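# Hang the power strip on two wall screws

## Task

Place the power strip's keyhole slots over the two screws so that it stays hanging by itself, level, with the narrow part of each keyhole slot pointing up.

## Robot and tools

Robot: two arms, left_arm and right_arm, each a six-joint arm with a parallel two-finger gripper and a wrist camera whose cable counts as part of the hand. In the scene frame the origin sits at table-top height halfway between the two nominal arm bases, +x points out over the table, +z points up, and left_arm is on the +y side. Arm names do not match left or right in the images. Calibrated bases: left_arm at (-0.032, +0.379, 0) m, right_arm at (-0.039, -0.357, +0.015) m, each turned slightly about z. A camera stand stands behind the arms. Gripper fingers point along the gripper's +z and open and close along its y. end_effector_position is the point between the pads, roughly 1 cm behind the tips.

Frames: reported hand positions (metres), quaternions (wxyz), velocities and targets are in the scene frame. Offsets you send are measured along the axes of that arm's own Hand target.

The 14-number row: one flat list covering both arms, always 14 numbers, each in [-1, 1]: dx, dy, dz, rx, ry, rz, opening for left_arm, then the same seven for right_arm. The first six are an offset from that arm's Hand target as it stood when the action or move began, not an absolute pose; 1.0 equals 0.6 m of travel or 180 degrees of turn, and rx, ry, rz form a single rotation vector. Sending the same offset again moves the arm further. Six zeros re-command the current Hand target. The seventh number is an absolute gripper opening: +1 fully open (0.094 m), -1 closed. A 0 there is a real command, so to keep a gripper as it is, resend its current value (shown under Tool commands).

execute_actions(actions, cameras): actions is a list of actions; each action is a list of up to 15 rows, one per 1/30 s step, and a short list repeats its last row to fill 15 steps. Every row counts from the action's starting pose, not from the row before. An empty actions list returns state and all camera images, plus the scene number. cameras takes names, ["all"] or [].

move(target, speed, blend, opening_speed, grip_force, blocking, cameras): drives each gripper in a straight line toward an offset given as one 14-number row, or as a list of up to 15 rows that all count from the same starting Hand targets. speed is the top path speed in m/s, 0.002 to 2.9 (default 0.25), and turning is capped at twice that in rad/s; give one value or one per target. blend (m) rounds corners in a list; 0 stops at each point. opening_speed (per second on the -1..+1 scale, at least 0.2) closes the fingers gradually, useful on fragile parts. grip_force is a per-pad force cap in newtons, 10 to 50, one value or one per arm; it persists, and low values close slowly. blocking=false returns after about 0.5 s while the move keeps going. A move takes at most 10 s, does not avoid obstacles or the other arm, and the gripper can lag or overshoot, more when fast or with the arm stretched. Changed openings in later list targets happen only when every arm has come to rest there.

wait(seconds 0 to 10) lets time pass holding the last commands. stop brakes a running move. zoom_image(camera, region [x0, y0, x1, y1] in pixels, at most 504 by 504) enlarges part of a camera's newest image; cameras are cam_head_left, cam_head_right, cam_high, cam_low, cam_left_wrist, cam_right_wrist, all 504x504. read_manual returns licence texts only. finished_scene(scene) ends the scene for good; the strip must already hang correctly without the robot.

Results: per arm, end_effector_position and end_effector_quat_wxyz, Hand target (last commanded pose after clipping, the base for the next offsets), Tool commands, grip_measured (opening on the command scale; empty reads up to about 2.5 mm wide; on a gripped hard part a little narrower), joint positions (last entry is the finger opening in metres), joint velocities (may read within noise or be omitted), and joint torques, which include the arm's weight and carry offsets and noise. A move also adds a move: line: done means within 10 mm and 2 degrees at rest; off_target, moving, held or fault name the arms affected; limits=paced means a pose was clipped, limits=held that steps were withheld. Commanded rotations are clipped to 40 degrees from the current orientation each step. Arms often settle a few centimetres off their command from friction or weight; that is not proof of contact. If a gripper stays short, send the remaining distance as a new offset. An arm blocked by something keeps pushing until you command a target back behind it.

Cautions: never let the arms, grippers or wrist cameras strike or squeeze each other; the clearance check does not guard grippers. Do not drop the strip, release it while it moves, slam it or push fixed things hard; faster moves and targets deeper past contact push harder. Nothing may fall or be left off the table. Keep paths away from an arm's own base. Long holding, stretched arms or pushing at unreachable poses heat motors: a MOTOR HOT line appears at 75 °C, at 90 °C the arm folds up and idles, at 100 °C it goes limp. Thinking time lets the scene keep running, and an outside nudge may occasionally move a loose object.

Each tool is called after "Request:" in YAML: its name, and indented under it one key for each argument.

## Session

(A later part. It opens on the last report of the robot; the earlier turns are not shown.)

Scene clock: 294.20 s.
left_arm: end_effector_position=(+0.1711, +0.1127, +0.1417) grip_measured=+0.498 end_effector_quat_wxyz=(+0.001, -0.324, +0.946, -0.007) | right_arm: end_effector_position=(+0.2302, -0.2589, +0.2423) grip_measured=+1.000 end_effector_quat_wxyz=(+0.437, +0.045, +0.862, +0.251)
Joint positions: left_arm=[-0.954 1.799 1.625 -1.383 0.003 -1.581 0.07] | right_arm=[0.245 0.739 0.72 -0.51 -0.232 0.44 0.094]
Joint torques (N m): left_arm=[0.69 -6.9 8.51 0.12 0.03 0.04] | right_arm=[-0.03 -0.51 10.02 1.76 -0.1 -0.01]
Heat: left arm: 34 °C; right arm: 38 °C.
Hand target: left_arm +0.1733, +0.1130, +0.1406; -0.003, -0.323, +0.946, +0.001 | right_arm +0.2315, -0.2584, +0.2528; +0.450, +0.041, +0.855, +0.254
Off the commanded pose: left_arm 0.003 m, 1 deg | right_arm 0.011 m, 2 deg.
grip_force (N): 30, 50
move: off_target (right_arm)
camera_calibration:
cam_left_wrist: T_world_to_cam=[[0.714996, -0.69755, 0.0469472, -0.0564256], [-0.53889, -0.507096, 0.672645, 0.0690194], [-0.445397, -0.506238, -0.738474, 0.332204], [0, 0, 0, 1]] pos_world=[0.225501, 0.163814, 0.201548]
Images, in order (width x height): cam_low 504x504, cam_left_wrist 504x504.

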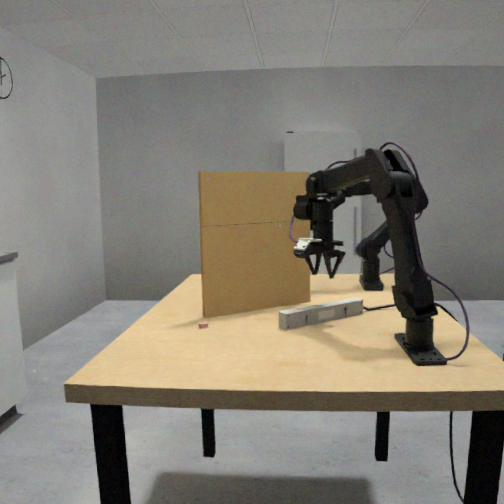

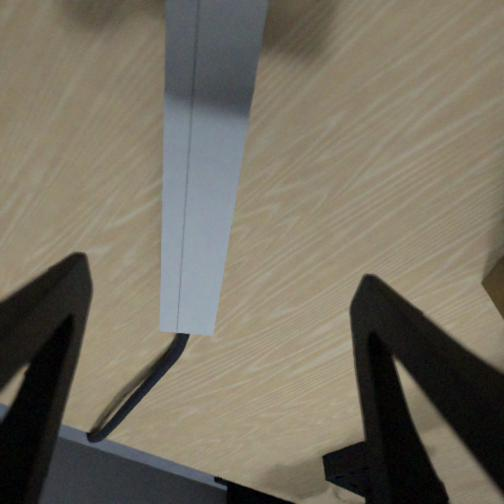

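Request:
move:
  target:
    - [0,0.016,0.183,0,0,0,0.5,0,0,0,0,0,0,1]
    - [0,0.016,0.183,0,0,0,-0.7,0,0,0,0,0,0,1]
    - [0,0.016,0,0,0,0,-0.7,0,0,0,0,0,0,1]
    - [0,-0.03,-0.12,0.5,0,0,-0.7,0,0,0,0,0,0,1]
  speed: 0.15
  opening_speed: 1
  grip_force: [45,50]
  cameras: ["all"]

Scene clock: 311.50 s.
left_arm: end_effector_position=(+0.1782, +0.0981, +0.1859) grip_measured=-0.299 end_effector_quat_wxyz=(+0.206, -0.231, +0.708, -0.635) | right_arm: end_effector_position=(+0.2302, -0.2589, +0.2423) grip_measured=+1.000 end_effector_quat_wxyz=(+0.437, +0.045, +0.862, +0.251)
Joint positions: left_arm=[-0.954 1.045 0.246 0.69 0.02 -1.571 0.033] | right_arm=[0.245 0.739 0.72 -0.51 -0.232 0.44 0.094]
Joint torques (N m): left_arm=[0.14 -2.35 7.62 3.27 -0.31 -0.08] | right_arm=[-0.03 -0.53 10.02 1.77 -0.1 0]
Heat: left arm: 34 °C; right arm: 38 °C.
Hand target: left_arm +0.1847, +0.0987, +0.2126; +0.227, -0.230, +0.670, -0.668 | right_arm +0.2315, -0.2584, +0.2528; +0.450, +0.041, +0.855, +0.254
Off the commanded pose: left_arm 0.027 m, 6 deg | right_arm 0.011 m, 2 deg.
grip_force (N): 45, 50
move: off_target (left_arm, right_arm)
camera_calibration:
cam_left_wrist: T_world_to_cam=[[0.156528, 0.0234037, 0.987396, -0.219751], [-0.983421, 0.0963674, 0.153613, 0.152218], [-0.0915577, -0.995071, 0.0380999, 0.201194], [0, 0, 0, 1]] pos_world=[0.202512, 0.190676, 0.185933]
cam_right_wrist: T_world_to_cam=[[0.18616, -0.919657, -0.345795, -0.204834], [-0.956597, -0.0893411, -0.277382, 0.280724], [0.224203, 0.382424, -0.896373, 0.365483], [0, 0, 0, 1]] pos_world=[0.224729, -0.303067, 0.334646]

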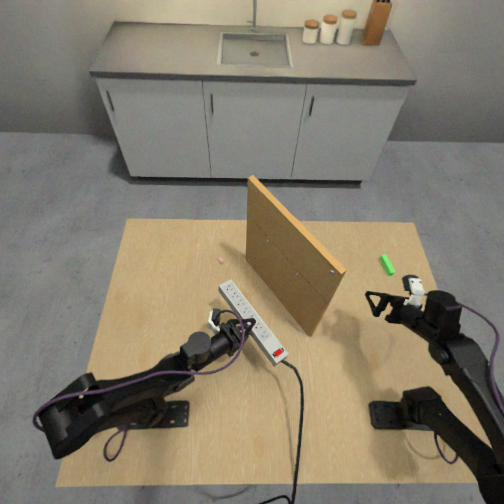

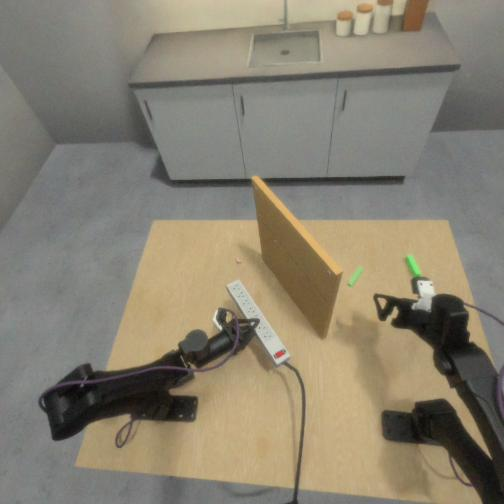

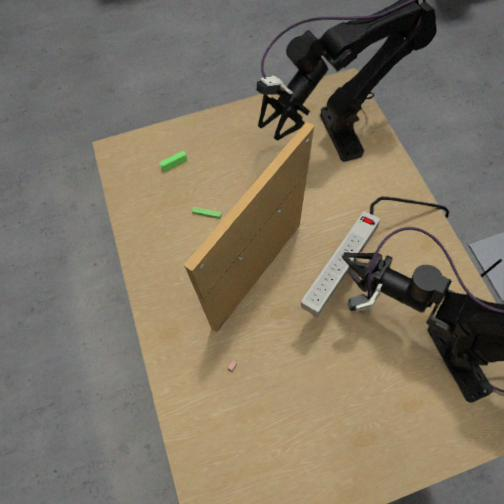

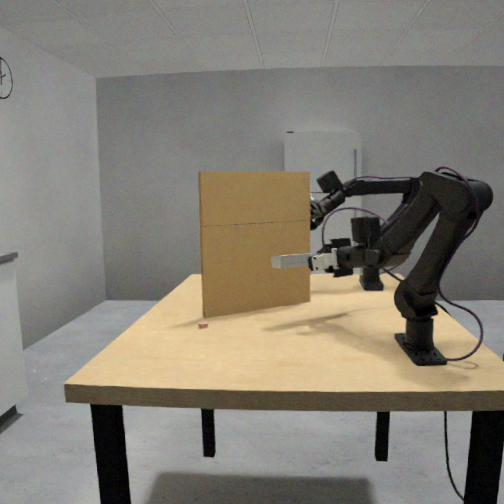

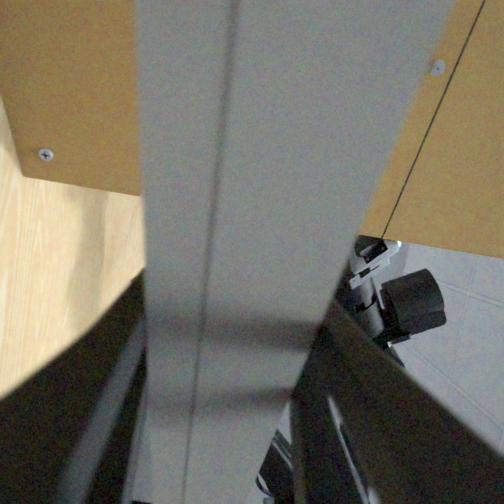

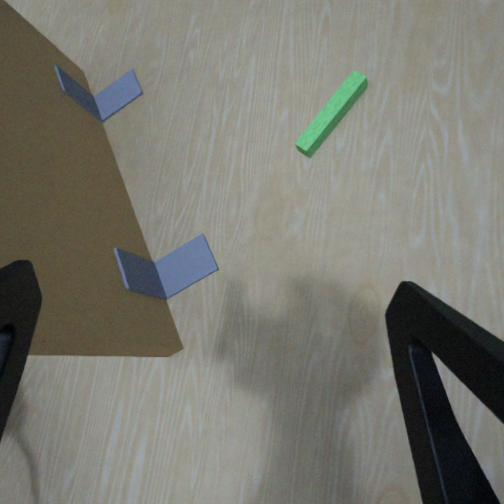

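Request:
move:
  target:
    - [0,0,0,0,0,0,-0.7,0.14,0.243,-0.183,0.063,0.348,-0.218,1]
    - [0,0,0,0,0,0,-0.7,0.2,0.483,-0.037,0.063,0.348,-0.218,1]
  speed: 0.2
  blend: [0.04,0]
  cameras: ["all"]

Scene clock: 373.80 s.
left_arm: end_effector_position=(+0.1782, +0.0981, +0.1861) grip_measured=-0.299 end_effector_quat_wxyz=(+0.206, -0.231, +0.707, -0.635) | right_arm: end_effector_position=(+0.0980, +0.0153, +0.3042) grip_measured=+1.000 end_effector_quat_wxyz=(+0.126, -0.322, +0.926, +0.149)
Joint positions: left_arm=[-0.954 1.045 0.246 0.691 0.02 -1.571 0.033] | right_arm=[1.263 1.874 2.274 -1.578 0.007 0.55 0.094]
Joint torques (N m): left_arm=[0.08 -2.43 7.62 3.29 -0.3 -0.05] | right_arm=[0.32 -6.82 9.54 0.94 -0.06 0.03]
Heat: left arm: 47 °C; right arm: 38 °C.
Hand target: left_arm +0.1847, +0.0987, +0.2126; +0.227, -0.230, +0.670, -0.668 | right_arm +0.0972, +0.0200, +0.3099; +0.000, -0.327, +0.945, +0.001
Off the commanded pose: left_arm 0.027 m, 6 deg | right_arm 0.008 m, 22 deg.
joint sent to its limit (right arm) — joint 4 (wrist pitch), lower limit. The joint targets are off in orientation, not in position.
grip_force (N): 45, 50
move: off_target (left_arm, right_arm)
camera_calibration:
cam_left_wrist: T_world_to_cam=[[0.156089, 0.023942, 0.987453, -0.219975], [-0.98349, 0.0964357, 0.153124, 0.15228], [-0.0915596, -0.995051, 0.0385993, 0.20109], [0, 0, 0, 1]] pos_world=[0.202513, 0.190676, 0.186136]
cam_right_wrist: T_world_to_cam=[[0.723488, -0.682493, -0.103771, -0.0365713], [-0.62303, -0.710271, 0.32764, -0.0112513], [-0.297318, -0.172391, -0.939087, 0.418392], [0, 0, 0, 1]] pos_world=[0.143844, 0.0391762, 0.392798]

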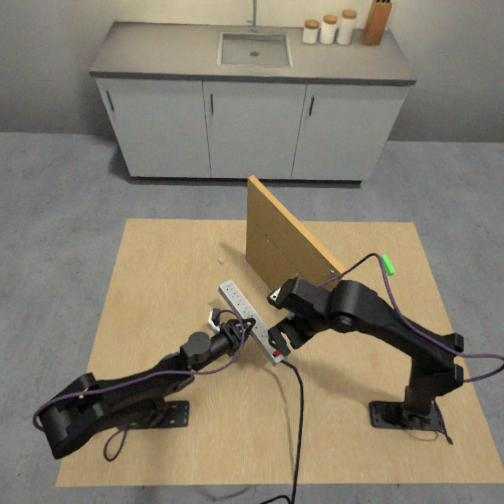

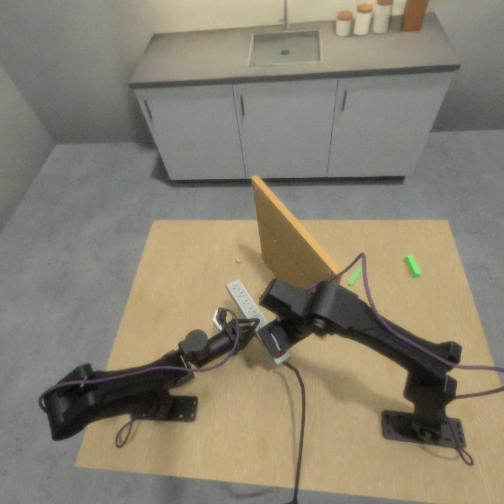

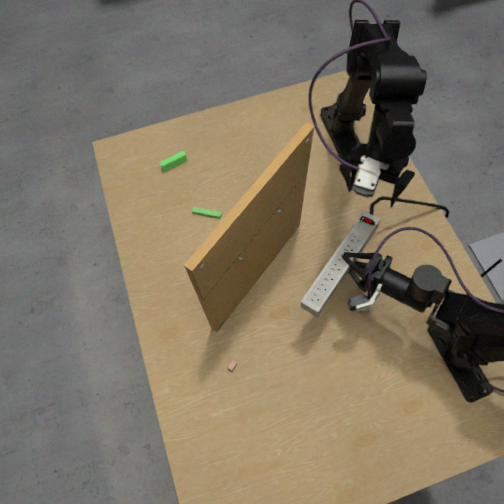

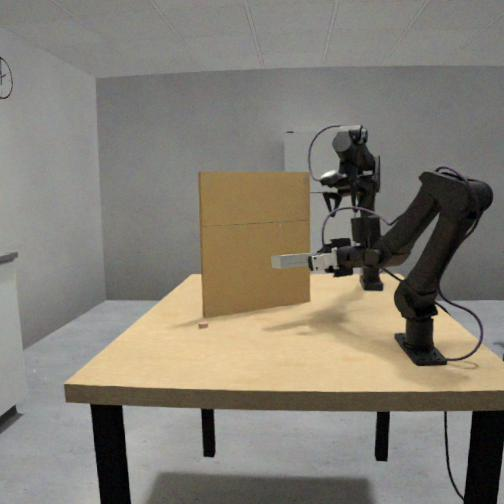

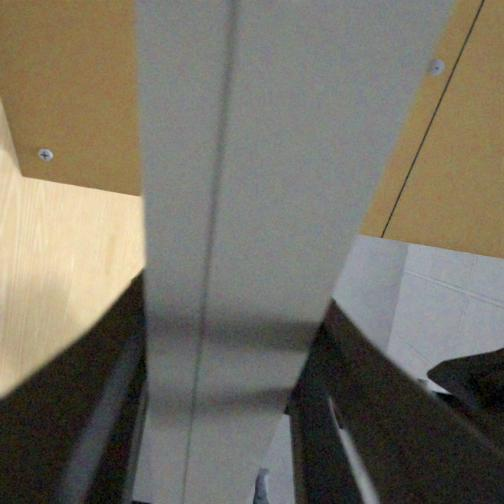

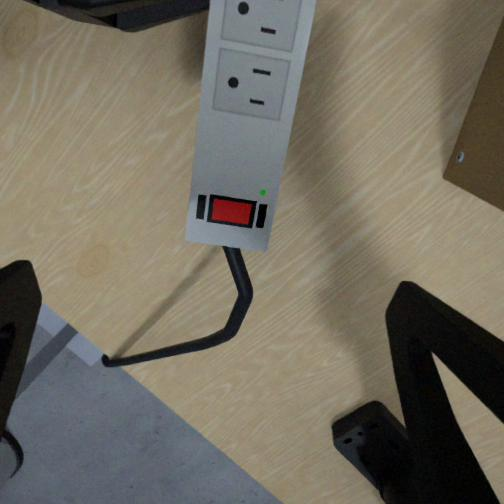

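Request:
move:
  target: [0,0,0,0,0,0,-0.7,0,0,0.11,0,0,0,1]
  speed: 0.12
  cameras: ["cam_right_wrist","cam_head_right","cam_low"]

Scene clock: 383.00 s.
left_arm: end_effector_position=(+0.1782, +0.0981, +0.1861) grip_measured=-0.299 end_effector_quat_wxyz=(+0.206, -0.231, +0.707, -0.635) | right_arm: end_effector_position=(+0.0990, +0.0183, +0.2503) grip_measured=+1.000 end_effector_quat_wxyz=(+0.076, -0.325, +0.938, +0.087)
Joint positions: left_arm=[-0.954 1.045 0.246 0.691 0.02 -1.571 0.033] | right_arm=[1.263 1.954 2.193 -1.578 0.007 0.552 0.094]
Joint torques (N m): left_arm=[0.28 -2.26 7.71 3.32 -0.29 -0.09] | right_arm=[0.27 -7.36 6.52 0.67 -0.08 0.05]
Heat: left arm: 48 °C; right arm: 36 °C.
Hand target: left_arm +0.1847, +0.0987, +0.2126; +0.227, -0.230, +0.670, -0.668 | right_arm +0.0972, +0.0202, +0.2440; +0.000, -0.327, +0.945, +0.001
Off the commanded pose: left_arm 0.027 m, 6 deg | right_arm 0.007 m, 13 deg.
joint sent to its limit (right arm) — joint 4 (wrist pitch), lower limit. The joint targets are off in orientation, not in position.
grip_force (N): 45, 50
move: off_target (left_arm, right_arm)
camera_calibration:
cam_right_wrist: T_world_to_cam=[[0.718293, -0.694555, -0.0406002, -0.0559124], [-0.601665, -0.649412, 0.465042, -0.0285247], [-0.349363, -0.309609, -0.884357, 0.362563], [0, 0, 0, 1]] pos_world=[0.149665, 0.0548939, 0.33163]
Images, in order (width x height): cam_head_right 504x504, cam_low 504x504, cam_right_wrist 504x504.

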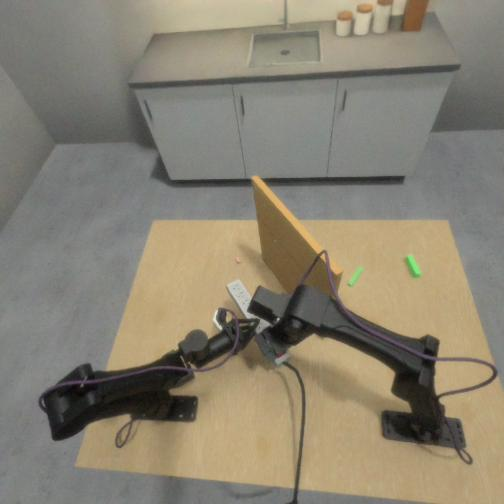

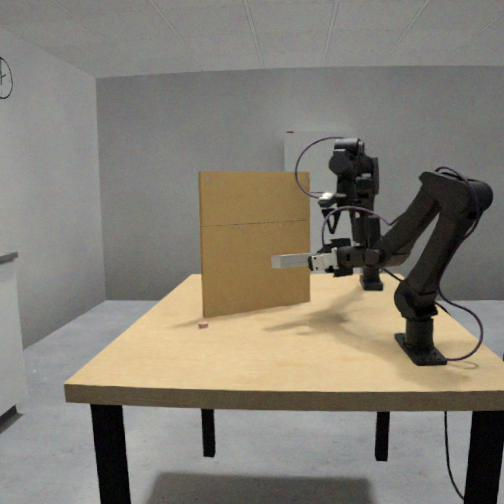

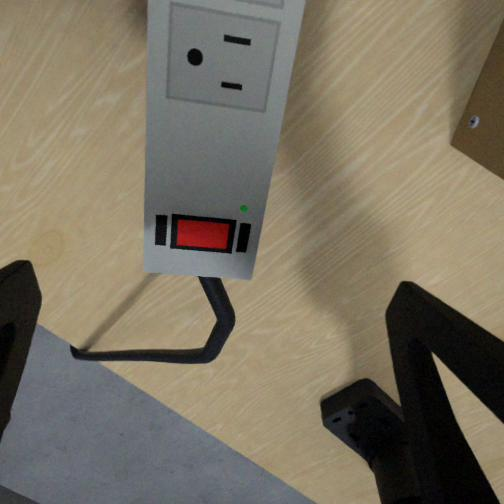

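Request:
move:
  target: [0,0,0,0,0,0,-0.7,0,0.01,0.1,0,0,0,1]
  speed: 0.1
  cameras: ["cam_right_wrist","cam_head_right","cam_low"]

Request:
zoom_image:
  camera: "cam_low"
  region: [240, 120, 420, 300]

Scene clock: 393.03 s.
left_arm: end_effector_position=(+0.1782, +0.0981, +0.1861) grip_measured=-0.299 end_effector_quat_wxyz=(+0.206, -0.231, +0.707, -0.635) | right_arm: end_effector_position=(+0.0974, +0.0233, +0.1899) grip_measured=+1.000 end_effector_quat_wxyz=(+0.021, -0.328, +0.944, +0.021)
Joint positions: left_arm=[-0.954 1.045 0.246 0.691 0.02 -1.571 0.033] | right_arm=[1.271 2.081 2.148 -1.578 0.007 0.56 0.094]
Joint torques (N m): left_arm=[0.18 -2.47 7.64 3.37 -0.3 -0.1] | right_arm=[0.73 -8.53 6.72 0.38 -0.09 0.07]
Heat: left arm: 49 °C; right arm: 34 °C.
Hand target: left_arm +0.1847, +0.0987, +0.2126; +0.227, -0.230, +0.670, -0.668 | right_arm +0.0933, +0.0250, +0.1839; +0.000, -0.327, +0.945, +0.001
Off the commanded pose: left_arm 0.027 m, 6 deg | right_arm 0.007 m, 3 deg.
joint sent to its limit (right arm) — joint 4 (wrist pitch), lower limit. The joint targets still meet the commanded pose.
grip_force (N): 45, 50
move: off_target (left_arm, right_arm)
camera_calibration:
cam_right_wrist: T_world_to_cam=[[0.717946, -0.695509, 0.0286325, -0.0668022], [-0.570069, -0.563859, 0.597566, -0.0283289], [-0.399468, -0.445343, -0.801309, 0.302322], [0, 0, 0, 1]] pos_world=[0.152579, 0.0722019, 0.261095]
Images, in order (width x height): cam_head_right 504x504, cam_low 504x504, cam_right_wrist 504x504.

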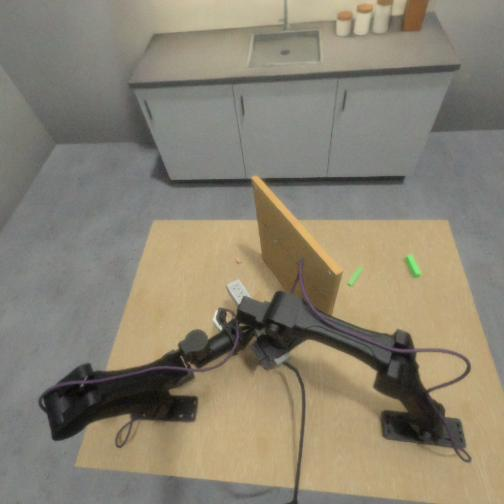

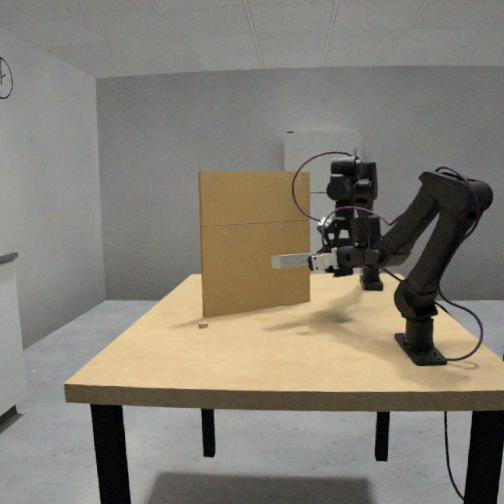

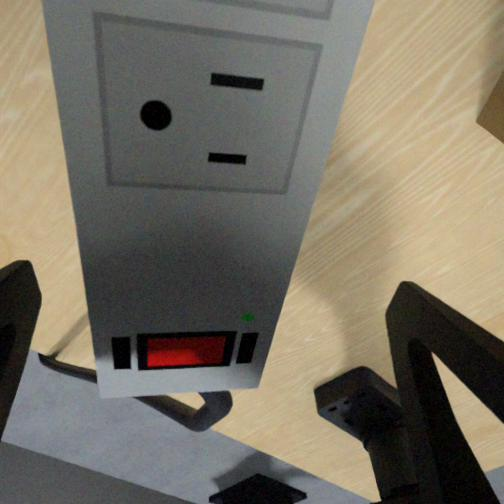

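Scaled by 2.800 from the camera's 504x504 image, which has a finer 720x720 frame.

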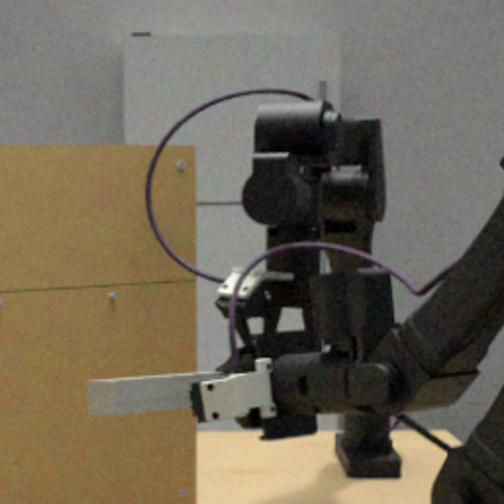

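Request:
move:
  target:
    - [0,0,0,0,0,0,-0.7,0.012,0.009,0.012,0,0,0,1]
    - [0,0,0,0,0,0,-0.7,0.012,0.009,0.012,0,0,0,-0.5]
  speed: 0.1
  opening_speed: 0.7
  cameras: ["cam_right_wrist","cam_low","cam_left_wrist"]

Request:
zoom_image:
  camera: "cam_low"
  region: [240, 120, 420, 300]

Scene clock: 406.97 s.
left_arm: end_effector_position=(+0.1783, +0.0981, +0.1867) grip_measured=-0.299 end_effector_quat_wxyz=(+0.206, -0.231, +0.707, -0.636) | right_arm: end_effector_position=(+0.0864, +0.0251, +0.1859) grip_measured=-0.033 end_effector_quat_wxyz=(+0.013, -0.326, +0.945, +0.020)
Joint positions: left_arm=[-0.954 1.045 0.246 0.693 0.02 -1.571 0.033] | right_arm=[1.293 2.081 2.133 -1.575 -0.004 0.586 0.045]
Joint torques (N m): left_arm=[0.31 -2.41 7.62 3.33 -0.31 -0.1] | right_arm=[0.55 -7.94 6.53 0.33 0.01 0.05]
Heat: left arm: 51 °C; right arm: 33 °C.
Hand target: left_arm +0.1847, +0.0987, +0.2126; +0.227, -0.231, +0.670, -0.668 | right_arm +0.0845, +0.0248, +0.1768; +0.000, -0.327, +0.945, +0.001
Off the commanded pose: left_arm 0.027 m, 6 deg | right_arm 0.009 m, 3 deg.
joint sent to its limit (right arm) — joint 4 (wrist pitch), lower limit. The joint targets still meet the commanded pose.
grip_force (N): 45, 50
move: off_target (left_arm, right_arm)
camera_calibration:
cam_left_wrist: T_world_to_cam=[[0.154434, 0.0255746, 0.987672, -0.220411], [-0.983741, 0.0967292, 0.151315, 0.152649], [-0.0916669, -0.994982, 0.0400971, 0.200811], [0, 0, 0, 1]] pos_world=[0.202614, 0.190675, 0.186544]
cam_right_wrist: T_world_to_cam=[[0.716398, -0.697305, 0.0232155, -0.0564323], [-0.562544, -0.557624, 0.61041, -0.0344702], [-0.412696, -0.450356, -0.791746, 0.295065], [0, 0, 0, 1]] pos_world=[0.142809, 0.0743123, 0.255967]
Images, in order (width x height): cam_low 504x504, cam_left_wrist 504x504, cam_right_wrist 504x504.

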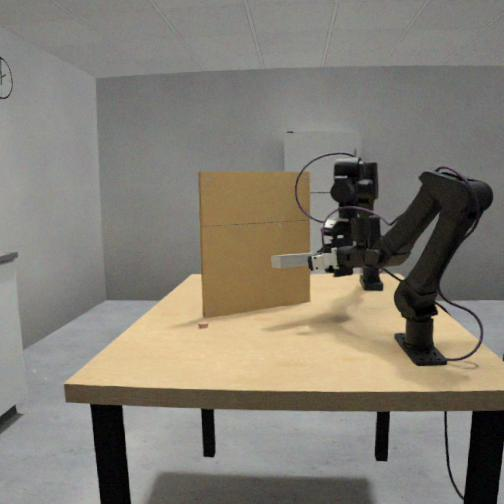

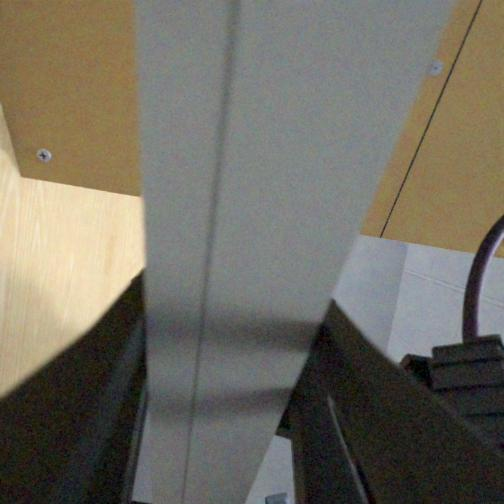

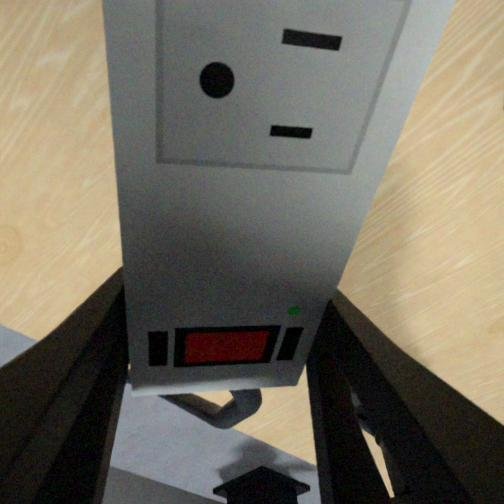

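Scaled by 2.800 from the camera's 504x504 image, which has a finer 720x720 frame.

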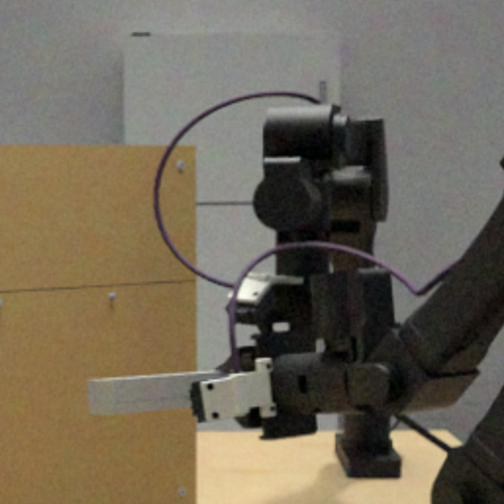

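Request:
move:
  target:
    - [0,0.03,0,0,0,0,-0.7,0,0,0,0,0,0,-0.5]
    - [0,0.03,0,0,0,0,0.0,0,0,0,0,0,0,-0.5]
    - [0,0.03,-0.1,0,0,0,0,0,0,0,0,0,0,-0.5]
  speed: 0.1
  opening_speed: 0.7
  cameras: ["cam_right_wrist","cam_low","cam_left_wrist","cam_head_left"]

Scene clock: 420.33 s.
left_arm: end_effector_position=(+0.1474, +0.1445, +0.1972) grip_measured=-0.002 end_effector_quat_wxyz=(+0.223, -0.228, +0.668, -0.672) | right_arm: end_effector_position=(+0.0822, +0.0242, +0.1776) grip_measured=-0.048 end_effector_quat_wxyz=(-0.001, -0.326, +0.945, +0.013)
Joint positions: left_arm=[-0.954 0.602 0.074 0.531 0 -1.579 0.047] | right_arm=[1.296 2.096 2.123 -1.579 -0.017 0.59 0.045]
Joint torques (N m): left_arm=[-0.31 -0.75 7.49 2.11 -0.15 0.04] | right_arm=[0.25 -9.33 7.45 0.31 0.14 0.02]
Heat: left arm: 51 °C; right arm: 32 °C.
Hand target: left_arm +0.1479, +0.1462, +0.1948; +0.227, -0.231, +0.670, -0.668 | right_arm +0.0843, +0.0248, +0.1768; +0.000, -0.327, +0.945, +0.001
Off the commanded pose: left_arm 0.003 m, 1 deg | right_arm 0.002 m, 1 deg.
joint read past its limit (right arm) — joint 4 (wrist pitch), lower limit.
joint sent to its limit (right arm) — joint 4 (wrist pitch), lower limit. The joint targets still meet the commanded pose.
grip_force (N): 45, 50
move: done; target 2's new opening was sent with left_arm's hand 0.018 m and 4 deg from that target
camera_calibration:
cam_left_wrist: T_world_to_cam=[[0.0941298, 0.11825, 0.988512, -0.231914], [-0.992591, 0.0877752, 0.0840181, 0.132066], [-0.0768317, -0.989097, 0.125636, 0.223856], [0, 0, 0, 1]] pos_world=[0.170116, 0.237247, 0.190029]
cam_right_wrist: T_world_to_cam=[[0.716712, -0.696962, 0.0238392, -0.0539101], [-0.548727, -0.54252, 0.636059, -0.038229], [-0.430376, -0.468952, -0.771272, 0.284607], [0, 0, 0, 1]] pos_world=[0.140149, 0.0751536, 0.24511]
Images, in order (width x height): cam_head_left 504x504, cam_low 504x504, cam_left_wrist 504x504, cam_right_wrist 504x504.

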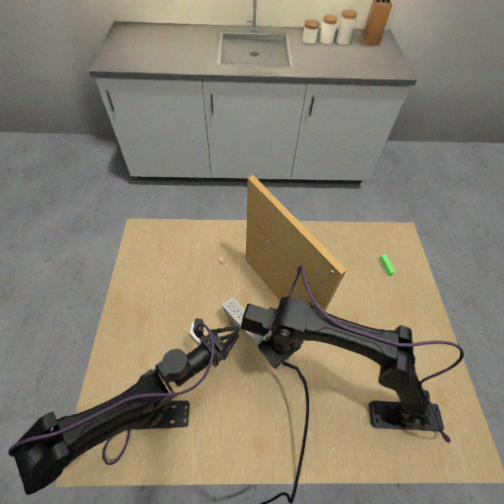

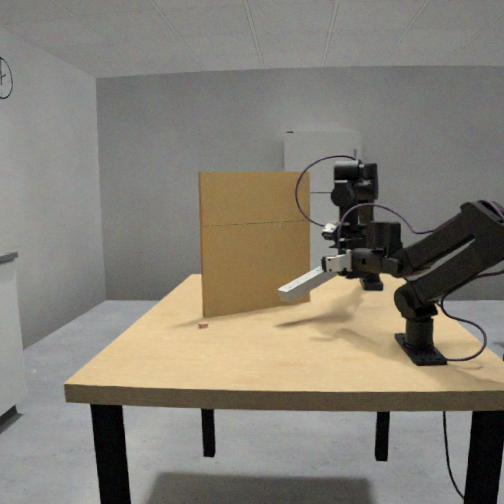

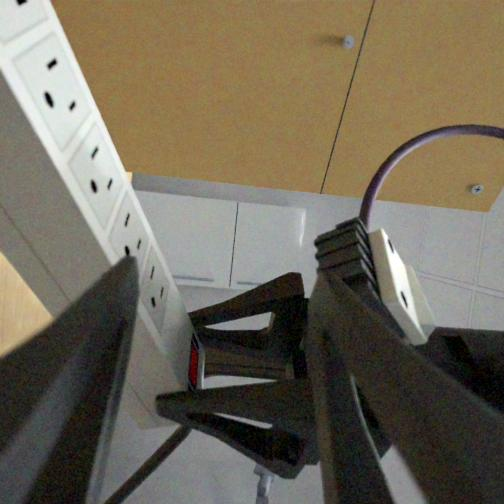

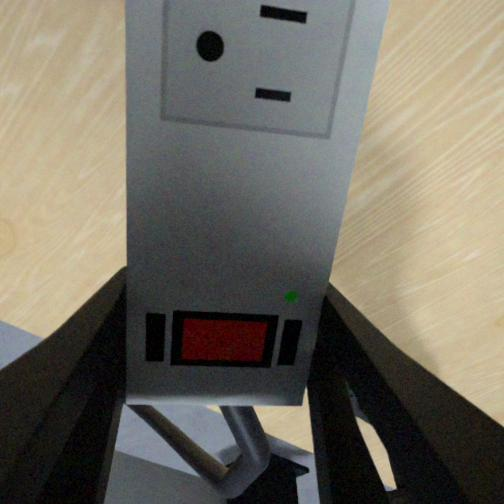

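Request:
move:
  target:
    - [0,-0.13,-0.02,-0.2,0,0,0.8,0,0,0,0,0,0,-0.5]
    - [-0.047,-0.07,0.092,-0.484,0.088,-0.085,0.8,0,0,0,0,0,0,-0.5]
  speed: 0.15
  blend: [0.03,0]
  cameras: ["cam_low","cam_left_wrist","cam_high","cam_right_wrist"]

Request:
zoom_image:
  camera: "cam_low"
  region: [240, 150, 420, 330]

Scene clock: 447.30 s.
left_arm: end_effector_position=(+0.1604, +0.1452, +0.2650) grip_measured=+0.798 end_effector_quat_wxyz=(+0.093, -0.309, +0.872, -0.369) | right_arm: end_effector_position=(+0.0822, +0.0242, +0.1776) grip_measured=-0.048 end_effector_quat_wxyz=(-0.001, -0.326, +0.945, +0.013)
Joint positions: left_arm=[-0.848 1.071 1.209 -0.937 0.118 -1.544 0.084] | right_arm=[1.296 2.096 2.123 -1.579 -0.017 0.59 0.045]
Joint torques (N m): left_arm=[-0.09 -2.99 7.19 1.71 -0.01 0.02] | right_arm=[0.25 -9.33 7.46 0.31 0.14 0.02]
Heat: left arm: 46 °C; right arm: 31 °C.
Hand target: left_arm +0.1592, +0.1462, +0.2647; +0.092, -0.309, +0.872, -0.368 (not the last commanded pose) | right_arm +0.0843, +0.0248, +0.1768; +0.000, -0.327, +0.945, +0.001
Off the commanded pose: left_arm 0.058 m, 46 deg | right_arm 0.002 m, 1 deg.
joint read past its limit (right arm) — joint 4 (wrist pitch), lower limit.
joint sent to its limit (right arm) — joint 4 (wrist pitch), lower limit. The joint targets still meet the commanded pose.
grip_force (N): 45, 50
move: held (left_arm; a check stopped the path); path passed 1 of 2 targets; limits=held
pose unreachable (left arm): on one or more control steps of this call, first in action 0 (counted from 0), this arm could not follow its commanded pose, so it was not sent that pose on those steps. It may still have moved: this result reports where it is.
cause: moving toward the commanded pose would bring a part of the arm too close to another arm (this arm's fingers and the right arm's wrist (the part past joint 4), at the place that arm is still heading or pushing toward).
camera_calibration:
cam_left_wrist: T_world_to_cam=[[0.561009, -0.4285, 0.708277, -0.221387], [-0.808233, -0.0985526, 0.580558, 0.00510206], [-0.178966, -0.898151, -0.401616, 0.359874], [0, 0, 0, 1]] pos_world=[0.192729, 0.22886, 0.298372]
cam_right_wrist: T_world_to_cam=[[0.716712, -0.696962, 0.0238392, -0.0539101], [-0.548727, -0.54252, 0.636059, -0.038229], [-0.430376, -0.468952, -0.771272, 0.284607], [0, 0, 0, 1]] pos_world=[0.140149, 0.0751536, 0.24511]
Images, in order (width x height): cam_high 504x504, cam_low 504x504, cam_left_wrist 504x504, cam_right_wrist 504x504.

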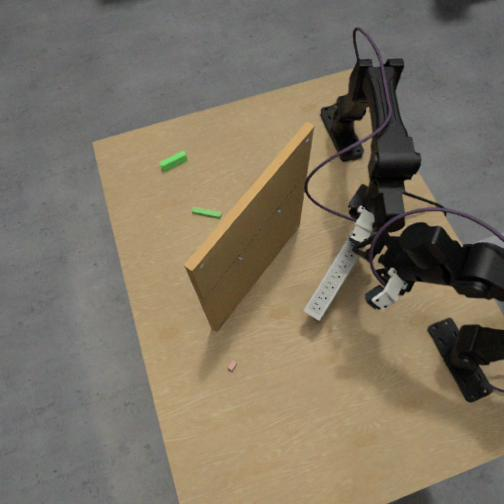

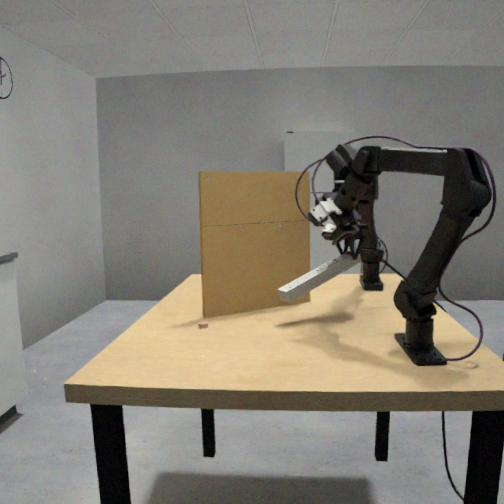

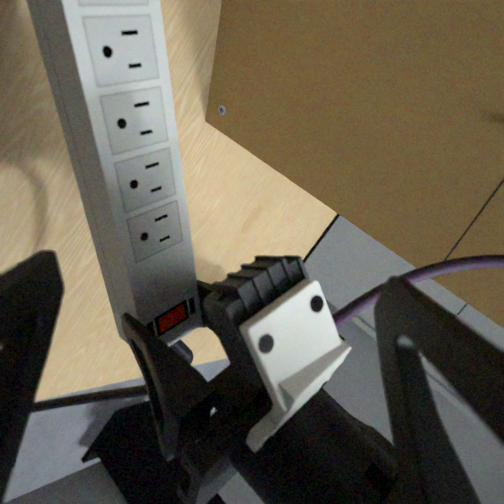

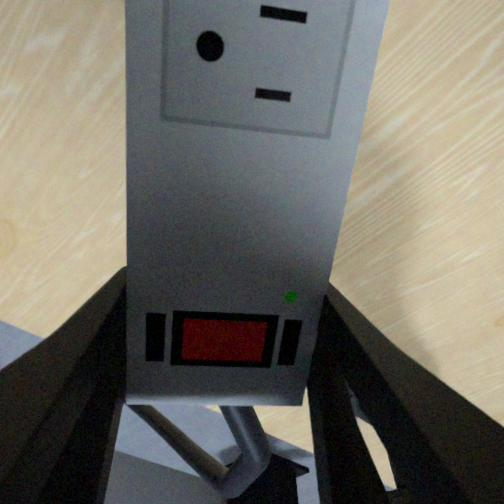

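Scaled by 2.800 from the camera's 504x504 image, which has a finer 720x720 frame.

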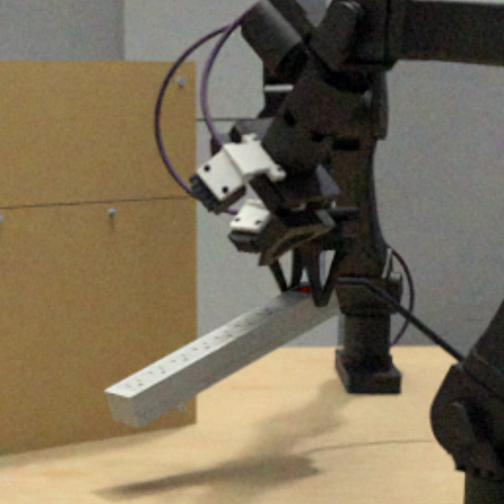

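Request:
move:
  target:
    - [-0.117,-0.03,0,0,0.106,0,0.8,0,0,0,0,0,0,-0.5]
    - [-0.075,-0.025,0.088,-0.242,0.106,-0.043,0.8,0,0,0,0,0,0,-0.5]
  speed: 0.15
  cameras: ["cam_low","cam_left_wrist","cam_high"]

Request:
zoom_image:
  camera: "cam_low"
  region: [240, 150, 420, 330]

Scene clock: 466.33 s.
left_arm: end_effector_position=(+0.2206, +0.1355, +0.2364) grip_measured=+0.798 end_effector_quat_wxyz=(-0.128, -0.333, +0.916, -0.182) | right_arm: end_effector_position=(+0.0822, +0.0242, +0.1776) grip_measured=-0.048 end_effector_quat_wxyz=(-0.001, -0.326, +0.945, +0.013)
Joint positions: left_arm=[-0.587 1.786 1.919 -1.568 0.429 -1.281 0.084] | right_arm=[1.296 2.096 2.123 -1.579 -0.017 0.59 0.045]
Joint torques (N m): left_arm=[-0.46 -6.5 8.32 0.4 0.16 -0.11] | right_arm=[0.25 -9.33 7.45 0.31 0.14 0.01]
Heat: left arm: 43 °C; right arm: 30 °C.
Hand target: left_arm +0.2225, +0.1346, +0.2348; -0.195, -0.314, +0.927, -0.070 | right_arm +0.0843, +0.0248, +0.1768; +0.000, -0.327, +0.945, +0.001
Off the commanded pose: left_arm 0.003 m, 15 deg | right_arm 0.002 m, 1 deg.
joint read past its limit (right arm) — joint 4 (wrist pitch), lower limit.
joint sent to its limit (left arm) — joint 4 (wrist pitch), lower limit. The joint targets are off in orientation, not in position.
joint sent to its limit (right arm) — joint 4 (wrist pitch), lower limit. The joint targets still meet the commanded pose.
grip_force (N): 45, 50
move: off_target (left_arm)
camera_calibration:
cam_left_wrist: T_world_to_cam=[[0.756908, -0.612962, 0.226645, -0.143546], [-0.421326, -0.192583, 0.886226, -0.0754984], [-0.499575, -0.766283, -0.404025, 0.404013], [0, 0, 0, 1]] pos_world=[0.278676, 0.20706, 0.262674]
Images, in order (width x height): cam_high 504x504, cam_low 504x504, cam_left_wrist 504x504.

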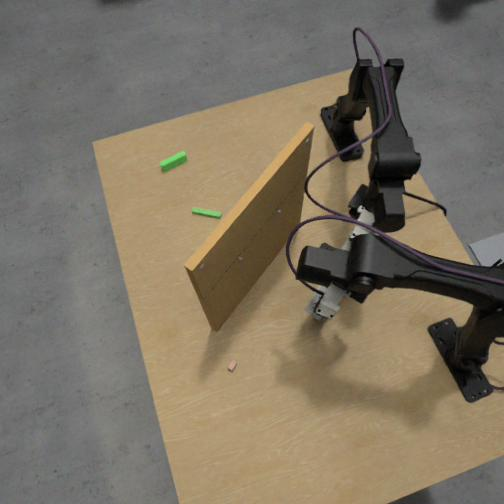

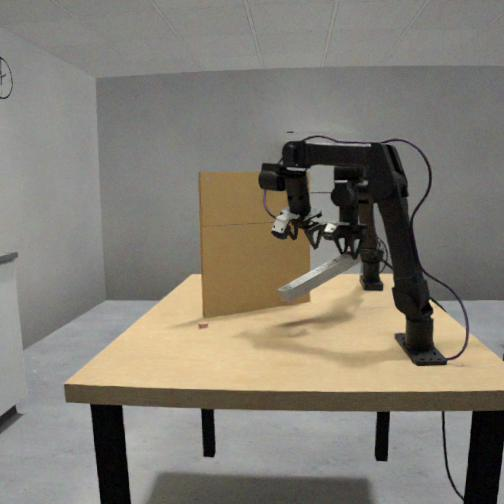

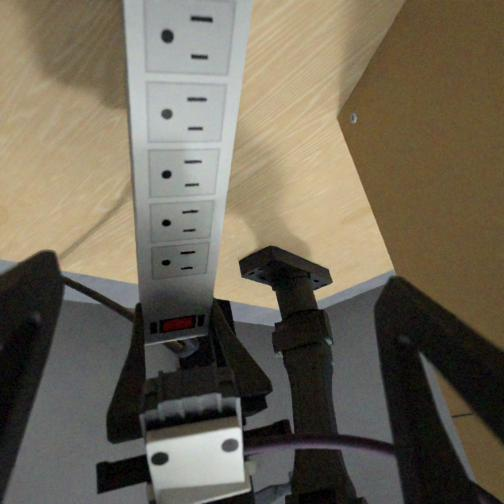

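Scaled by 2.800 from the camera's 504x504 image, which has a finer 720x720 frame.

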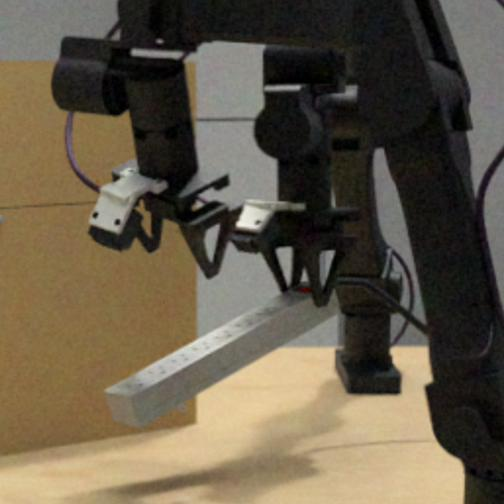

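Request:
move:
  target: [0.012,0.017,0.1,0,0,0,0.8,0,0,0,0,0,0,-0.5]
  speed: 0.12
  cameras: ["cam_low","cam_left_wrist"]

Request:
zoom_image:
  camera: "cam_low"
  region: [240, 150, 420, 330]

Scene clock: 474.97 s.
left_arm: end_effector_position=(+0.1946, +0.1213, +0.1915) grip_measured=+0.798 end_effector_quat_wxyz=(-0.175, -0.312, +0.927, -0.110) | right_arm: end_effector_position=(+0.0822, +0.0242, +0.1776) grip_measured=-0.048 end_effector_quat_wxyz=(-0.001, -0.326, +0.945, +0.013)
Joint positions: left_arm=[-0.671 1.855 1.833 -1.569 0.416 -1.284 0.084] | right_arm=[1.296 2.096 2.123 -1.579 -0.017 0.59 0.045]
Joint torques (N m): left_arm=[-0.66 -7.2 5.45 0.08 0.13 -0.13] | right_arm=[0.25 -9.33 7.45 0.32 0.14 0.02]
Heat: left arm: 41 °C; right arm: 30 °C.
Hand target: left_arm +0.1920, +0.1235, +0.1828; -0.195, -0.314, +0.927, -0.070 | right_arm +0.0843, +0.0248, +0.1768; +0.000, -0.327, +0.945, +0.001
Off the commanded pose: left_arm 0.009 m, 5 deg | right_arm 0.002 m, 1 deg.
joint read past its limit (right arm) — joint 4 (wrist pitch), lower limit.
joint sent to its limit (left arm) — joint 4 (wrist pitch), lower limit. The joint targets are off in orientation, not in position.
joint sent to its limit (right arm) — joint 4 (wrist pitch), lower limit. The joint targets still meet the commanded pose.
grip_force (N): 45, 50
move: off_target (left_arm)
camera_calibration:
cam_left_wrist: T_world_to_cam=[[0.722414, -0.687808, 0.0709781, -0.0767049], [-0.328721, -0.251315, 0.910375, -0.0648979], [-0.608326, -0.681, -0.40765, 0.373344], [0, 0, 0, 1]] pos_world=[0.261194, 0.185179, 0.21672]
Images, in order (width x height): cam_low 504x504, cam_left_wrist 504x504.

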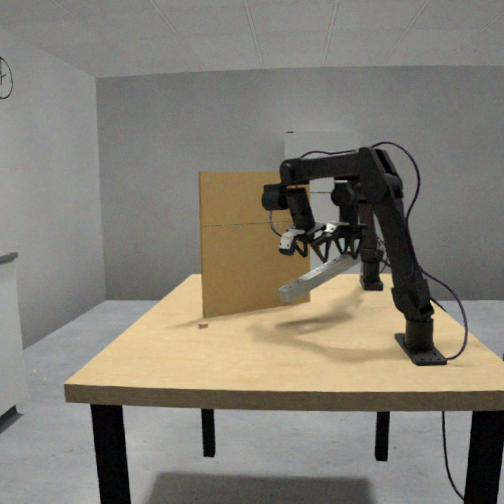

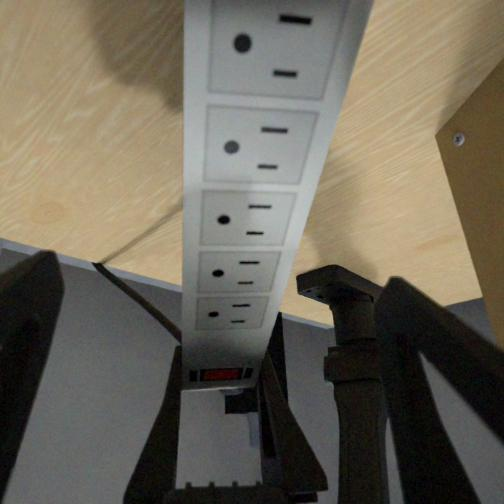

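Scaled by 2.800 from the camera's 504x504 image, which has a finer 720x720 frame.

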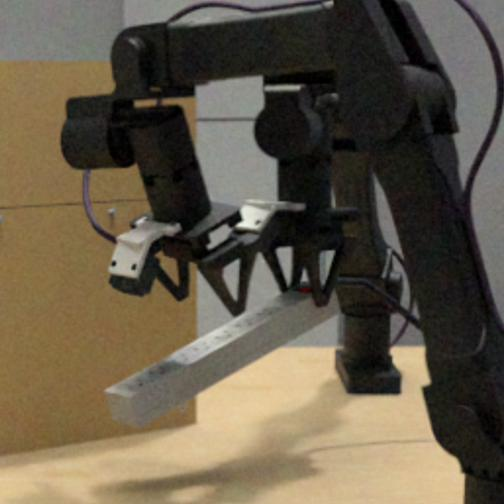

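Request:
move:
  target: [-0.055,-0.003,0.05,0,0,0,0.8,0,0,0,0,0,0,-0.5]
  speed: 0.1
  cameras: ["cam_low","cam_left_wrist"]

Request:
zoom_image:
  camera: "cam_low"
  region: [240, 150, 420, 330]

Scene clock: 482.37 s.
left_arm: end_effector_position=(+0.2053, +0.1313, +0.1504) grip_measured=+0.798 end_effector_quat_wxyz=(-0.193, -0.314, +0.926, -0.079) | right_arm: end_effector_position=(+0.0822, +0.0242, +0.1776) grip_measured=-0.048 end_effector_quat_wxyz=(-0.001, -0.326, +0.945, +0.013)
Joint positions: left_arm=[-0.633 1.92 1.751 -1.514 0.406 -1.232 0.084] | right_arm=[1.296 2.096 2.123 -1.579 -0.017 0.59 0.045]
Joint torques (N m): left_arm=[0.2 -7.91 5.42 0.11 0.16 0.08] | right_arm=[0.27 -9.32 7.45 0.31 0.14 0.02]
Heat: left arm: 40 °C; right arm: 30 °C.
Hand target: left_arm +0.2076, +0.1329, +0.1419; -0.195, -0.314, +0.927, -0.070 | right_arm +0.0843, +0.0248, +0.1768; +0.000, -0.327, +0.945, +0.001
Off the commanded pose: left_arm 0.009 m, 1 deg | right_arm 0.002 m, 1 deg.
joint read past its limit (right arm) — joint 4 (wrist pitch), lower limit.
joint sent to its limit (right arm) — joint 4 (wrist pitch), lower limit. The joint targets still meet the commanded pose.
grip_force (N): 45, 50
move: done
camera_calibration:
cam_left_wrist: T_world_to_cam=[[0.717433, -0.696627, 0.000837127, -0.0619139], [-0.283023, -0.290377, 0.9141, -0.0262404], [-0.636544, -0.656042, -0.405487, 0.372214], [0, 0, 0, 1]] pos_world=[0.273923, 0.193437, 0.174966]
Images, in order (width x height): cam_low 504x504, cam_left_wrist 504x504.

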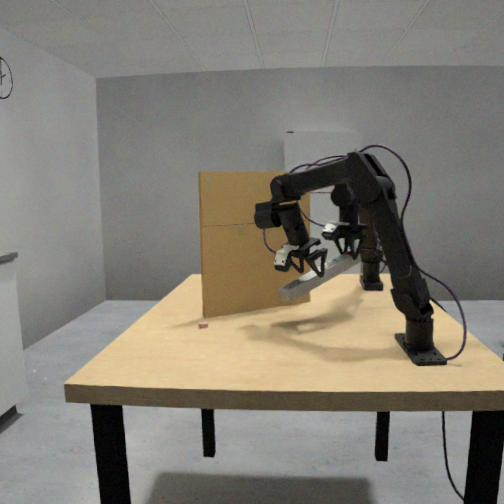

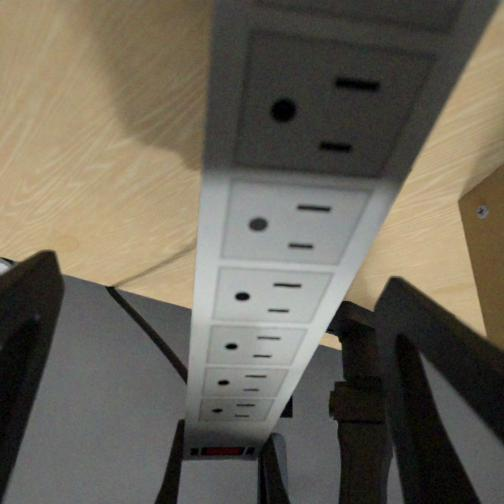

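Scaled by 2.800 from the camera's 504x504 image, which has a finer 720x720 frame.

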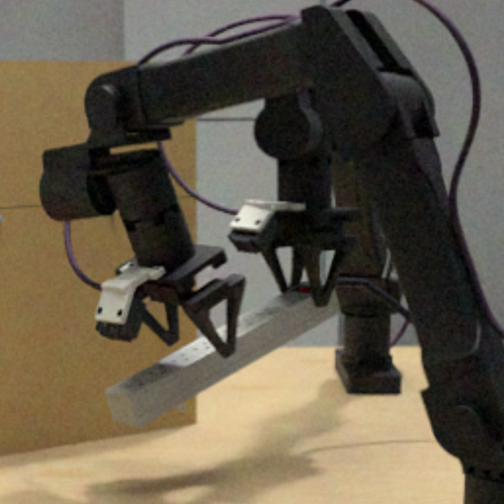

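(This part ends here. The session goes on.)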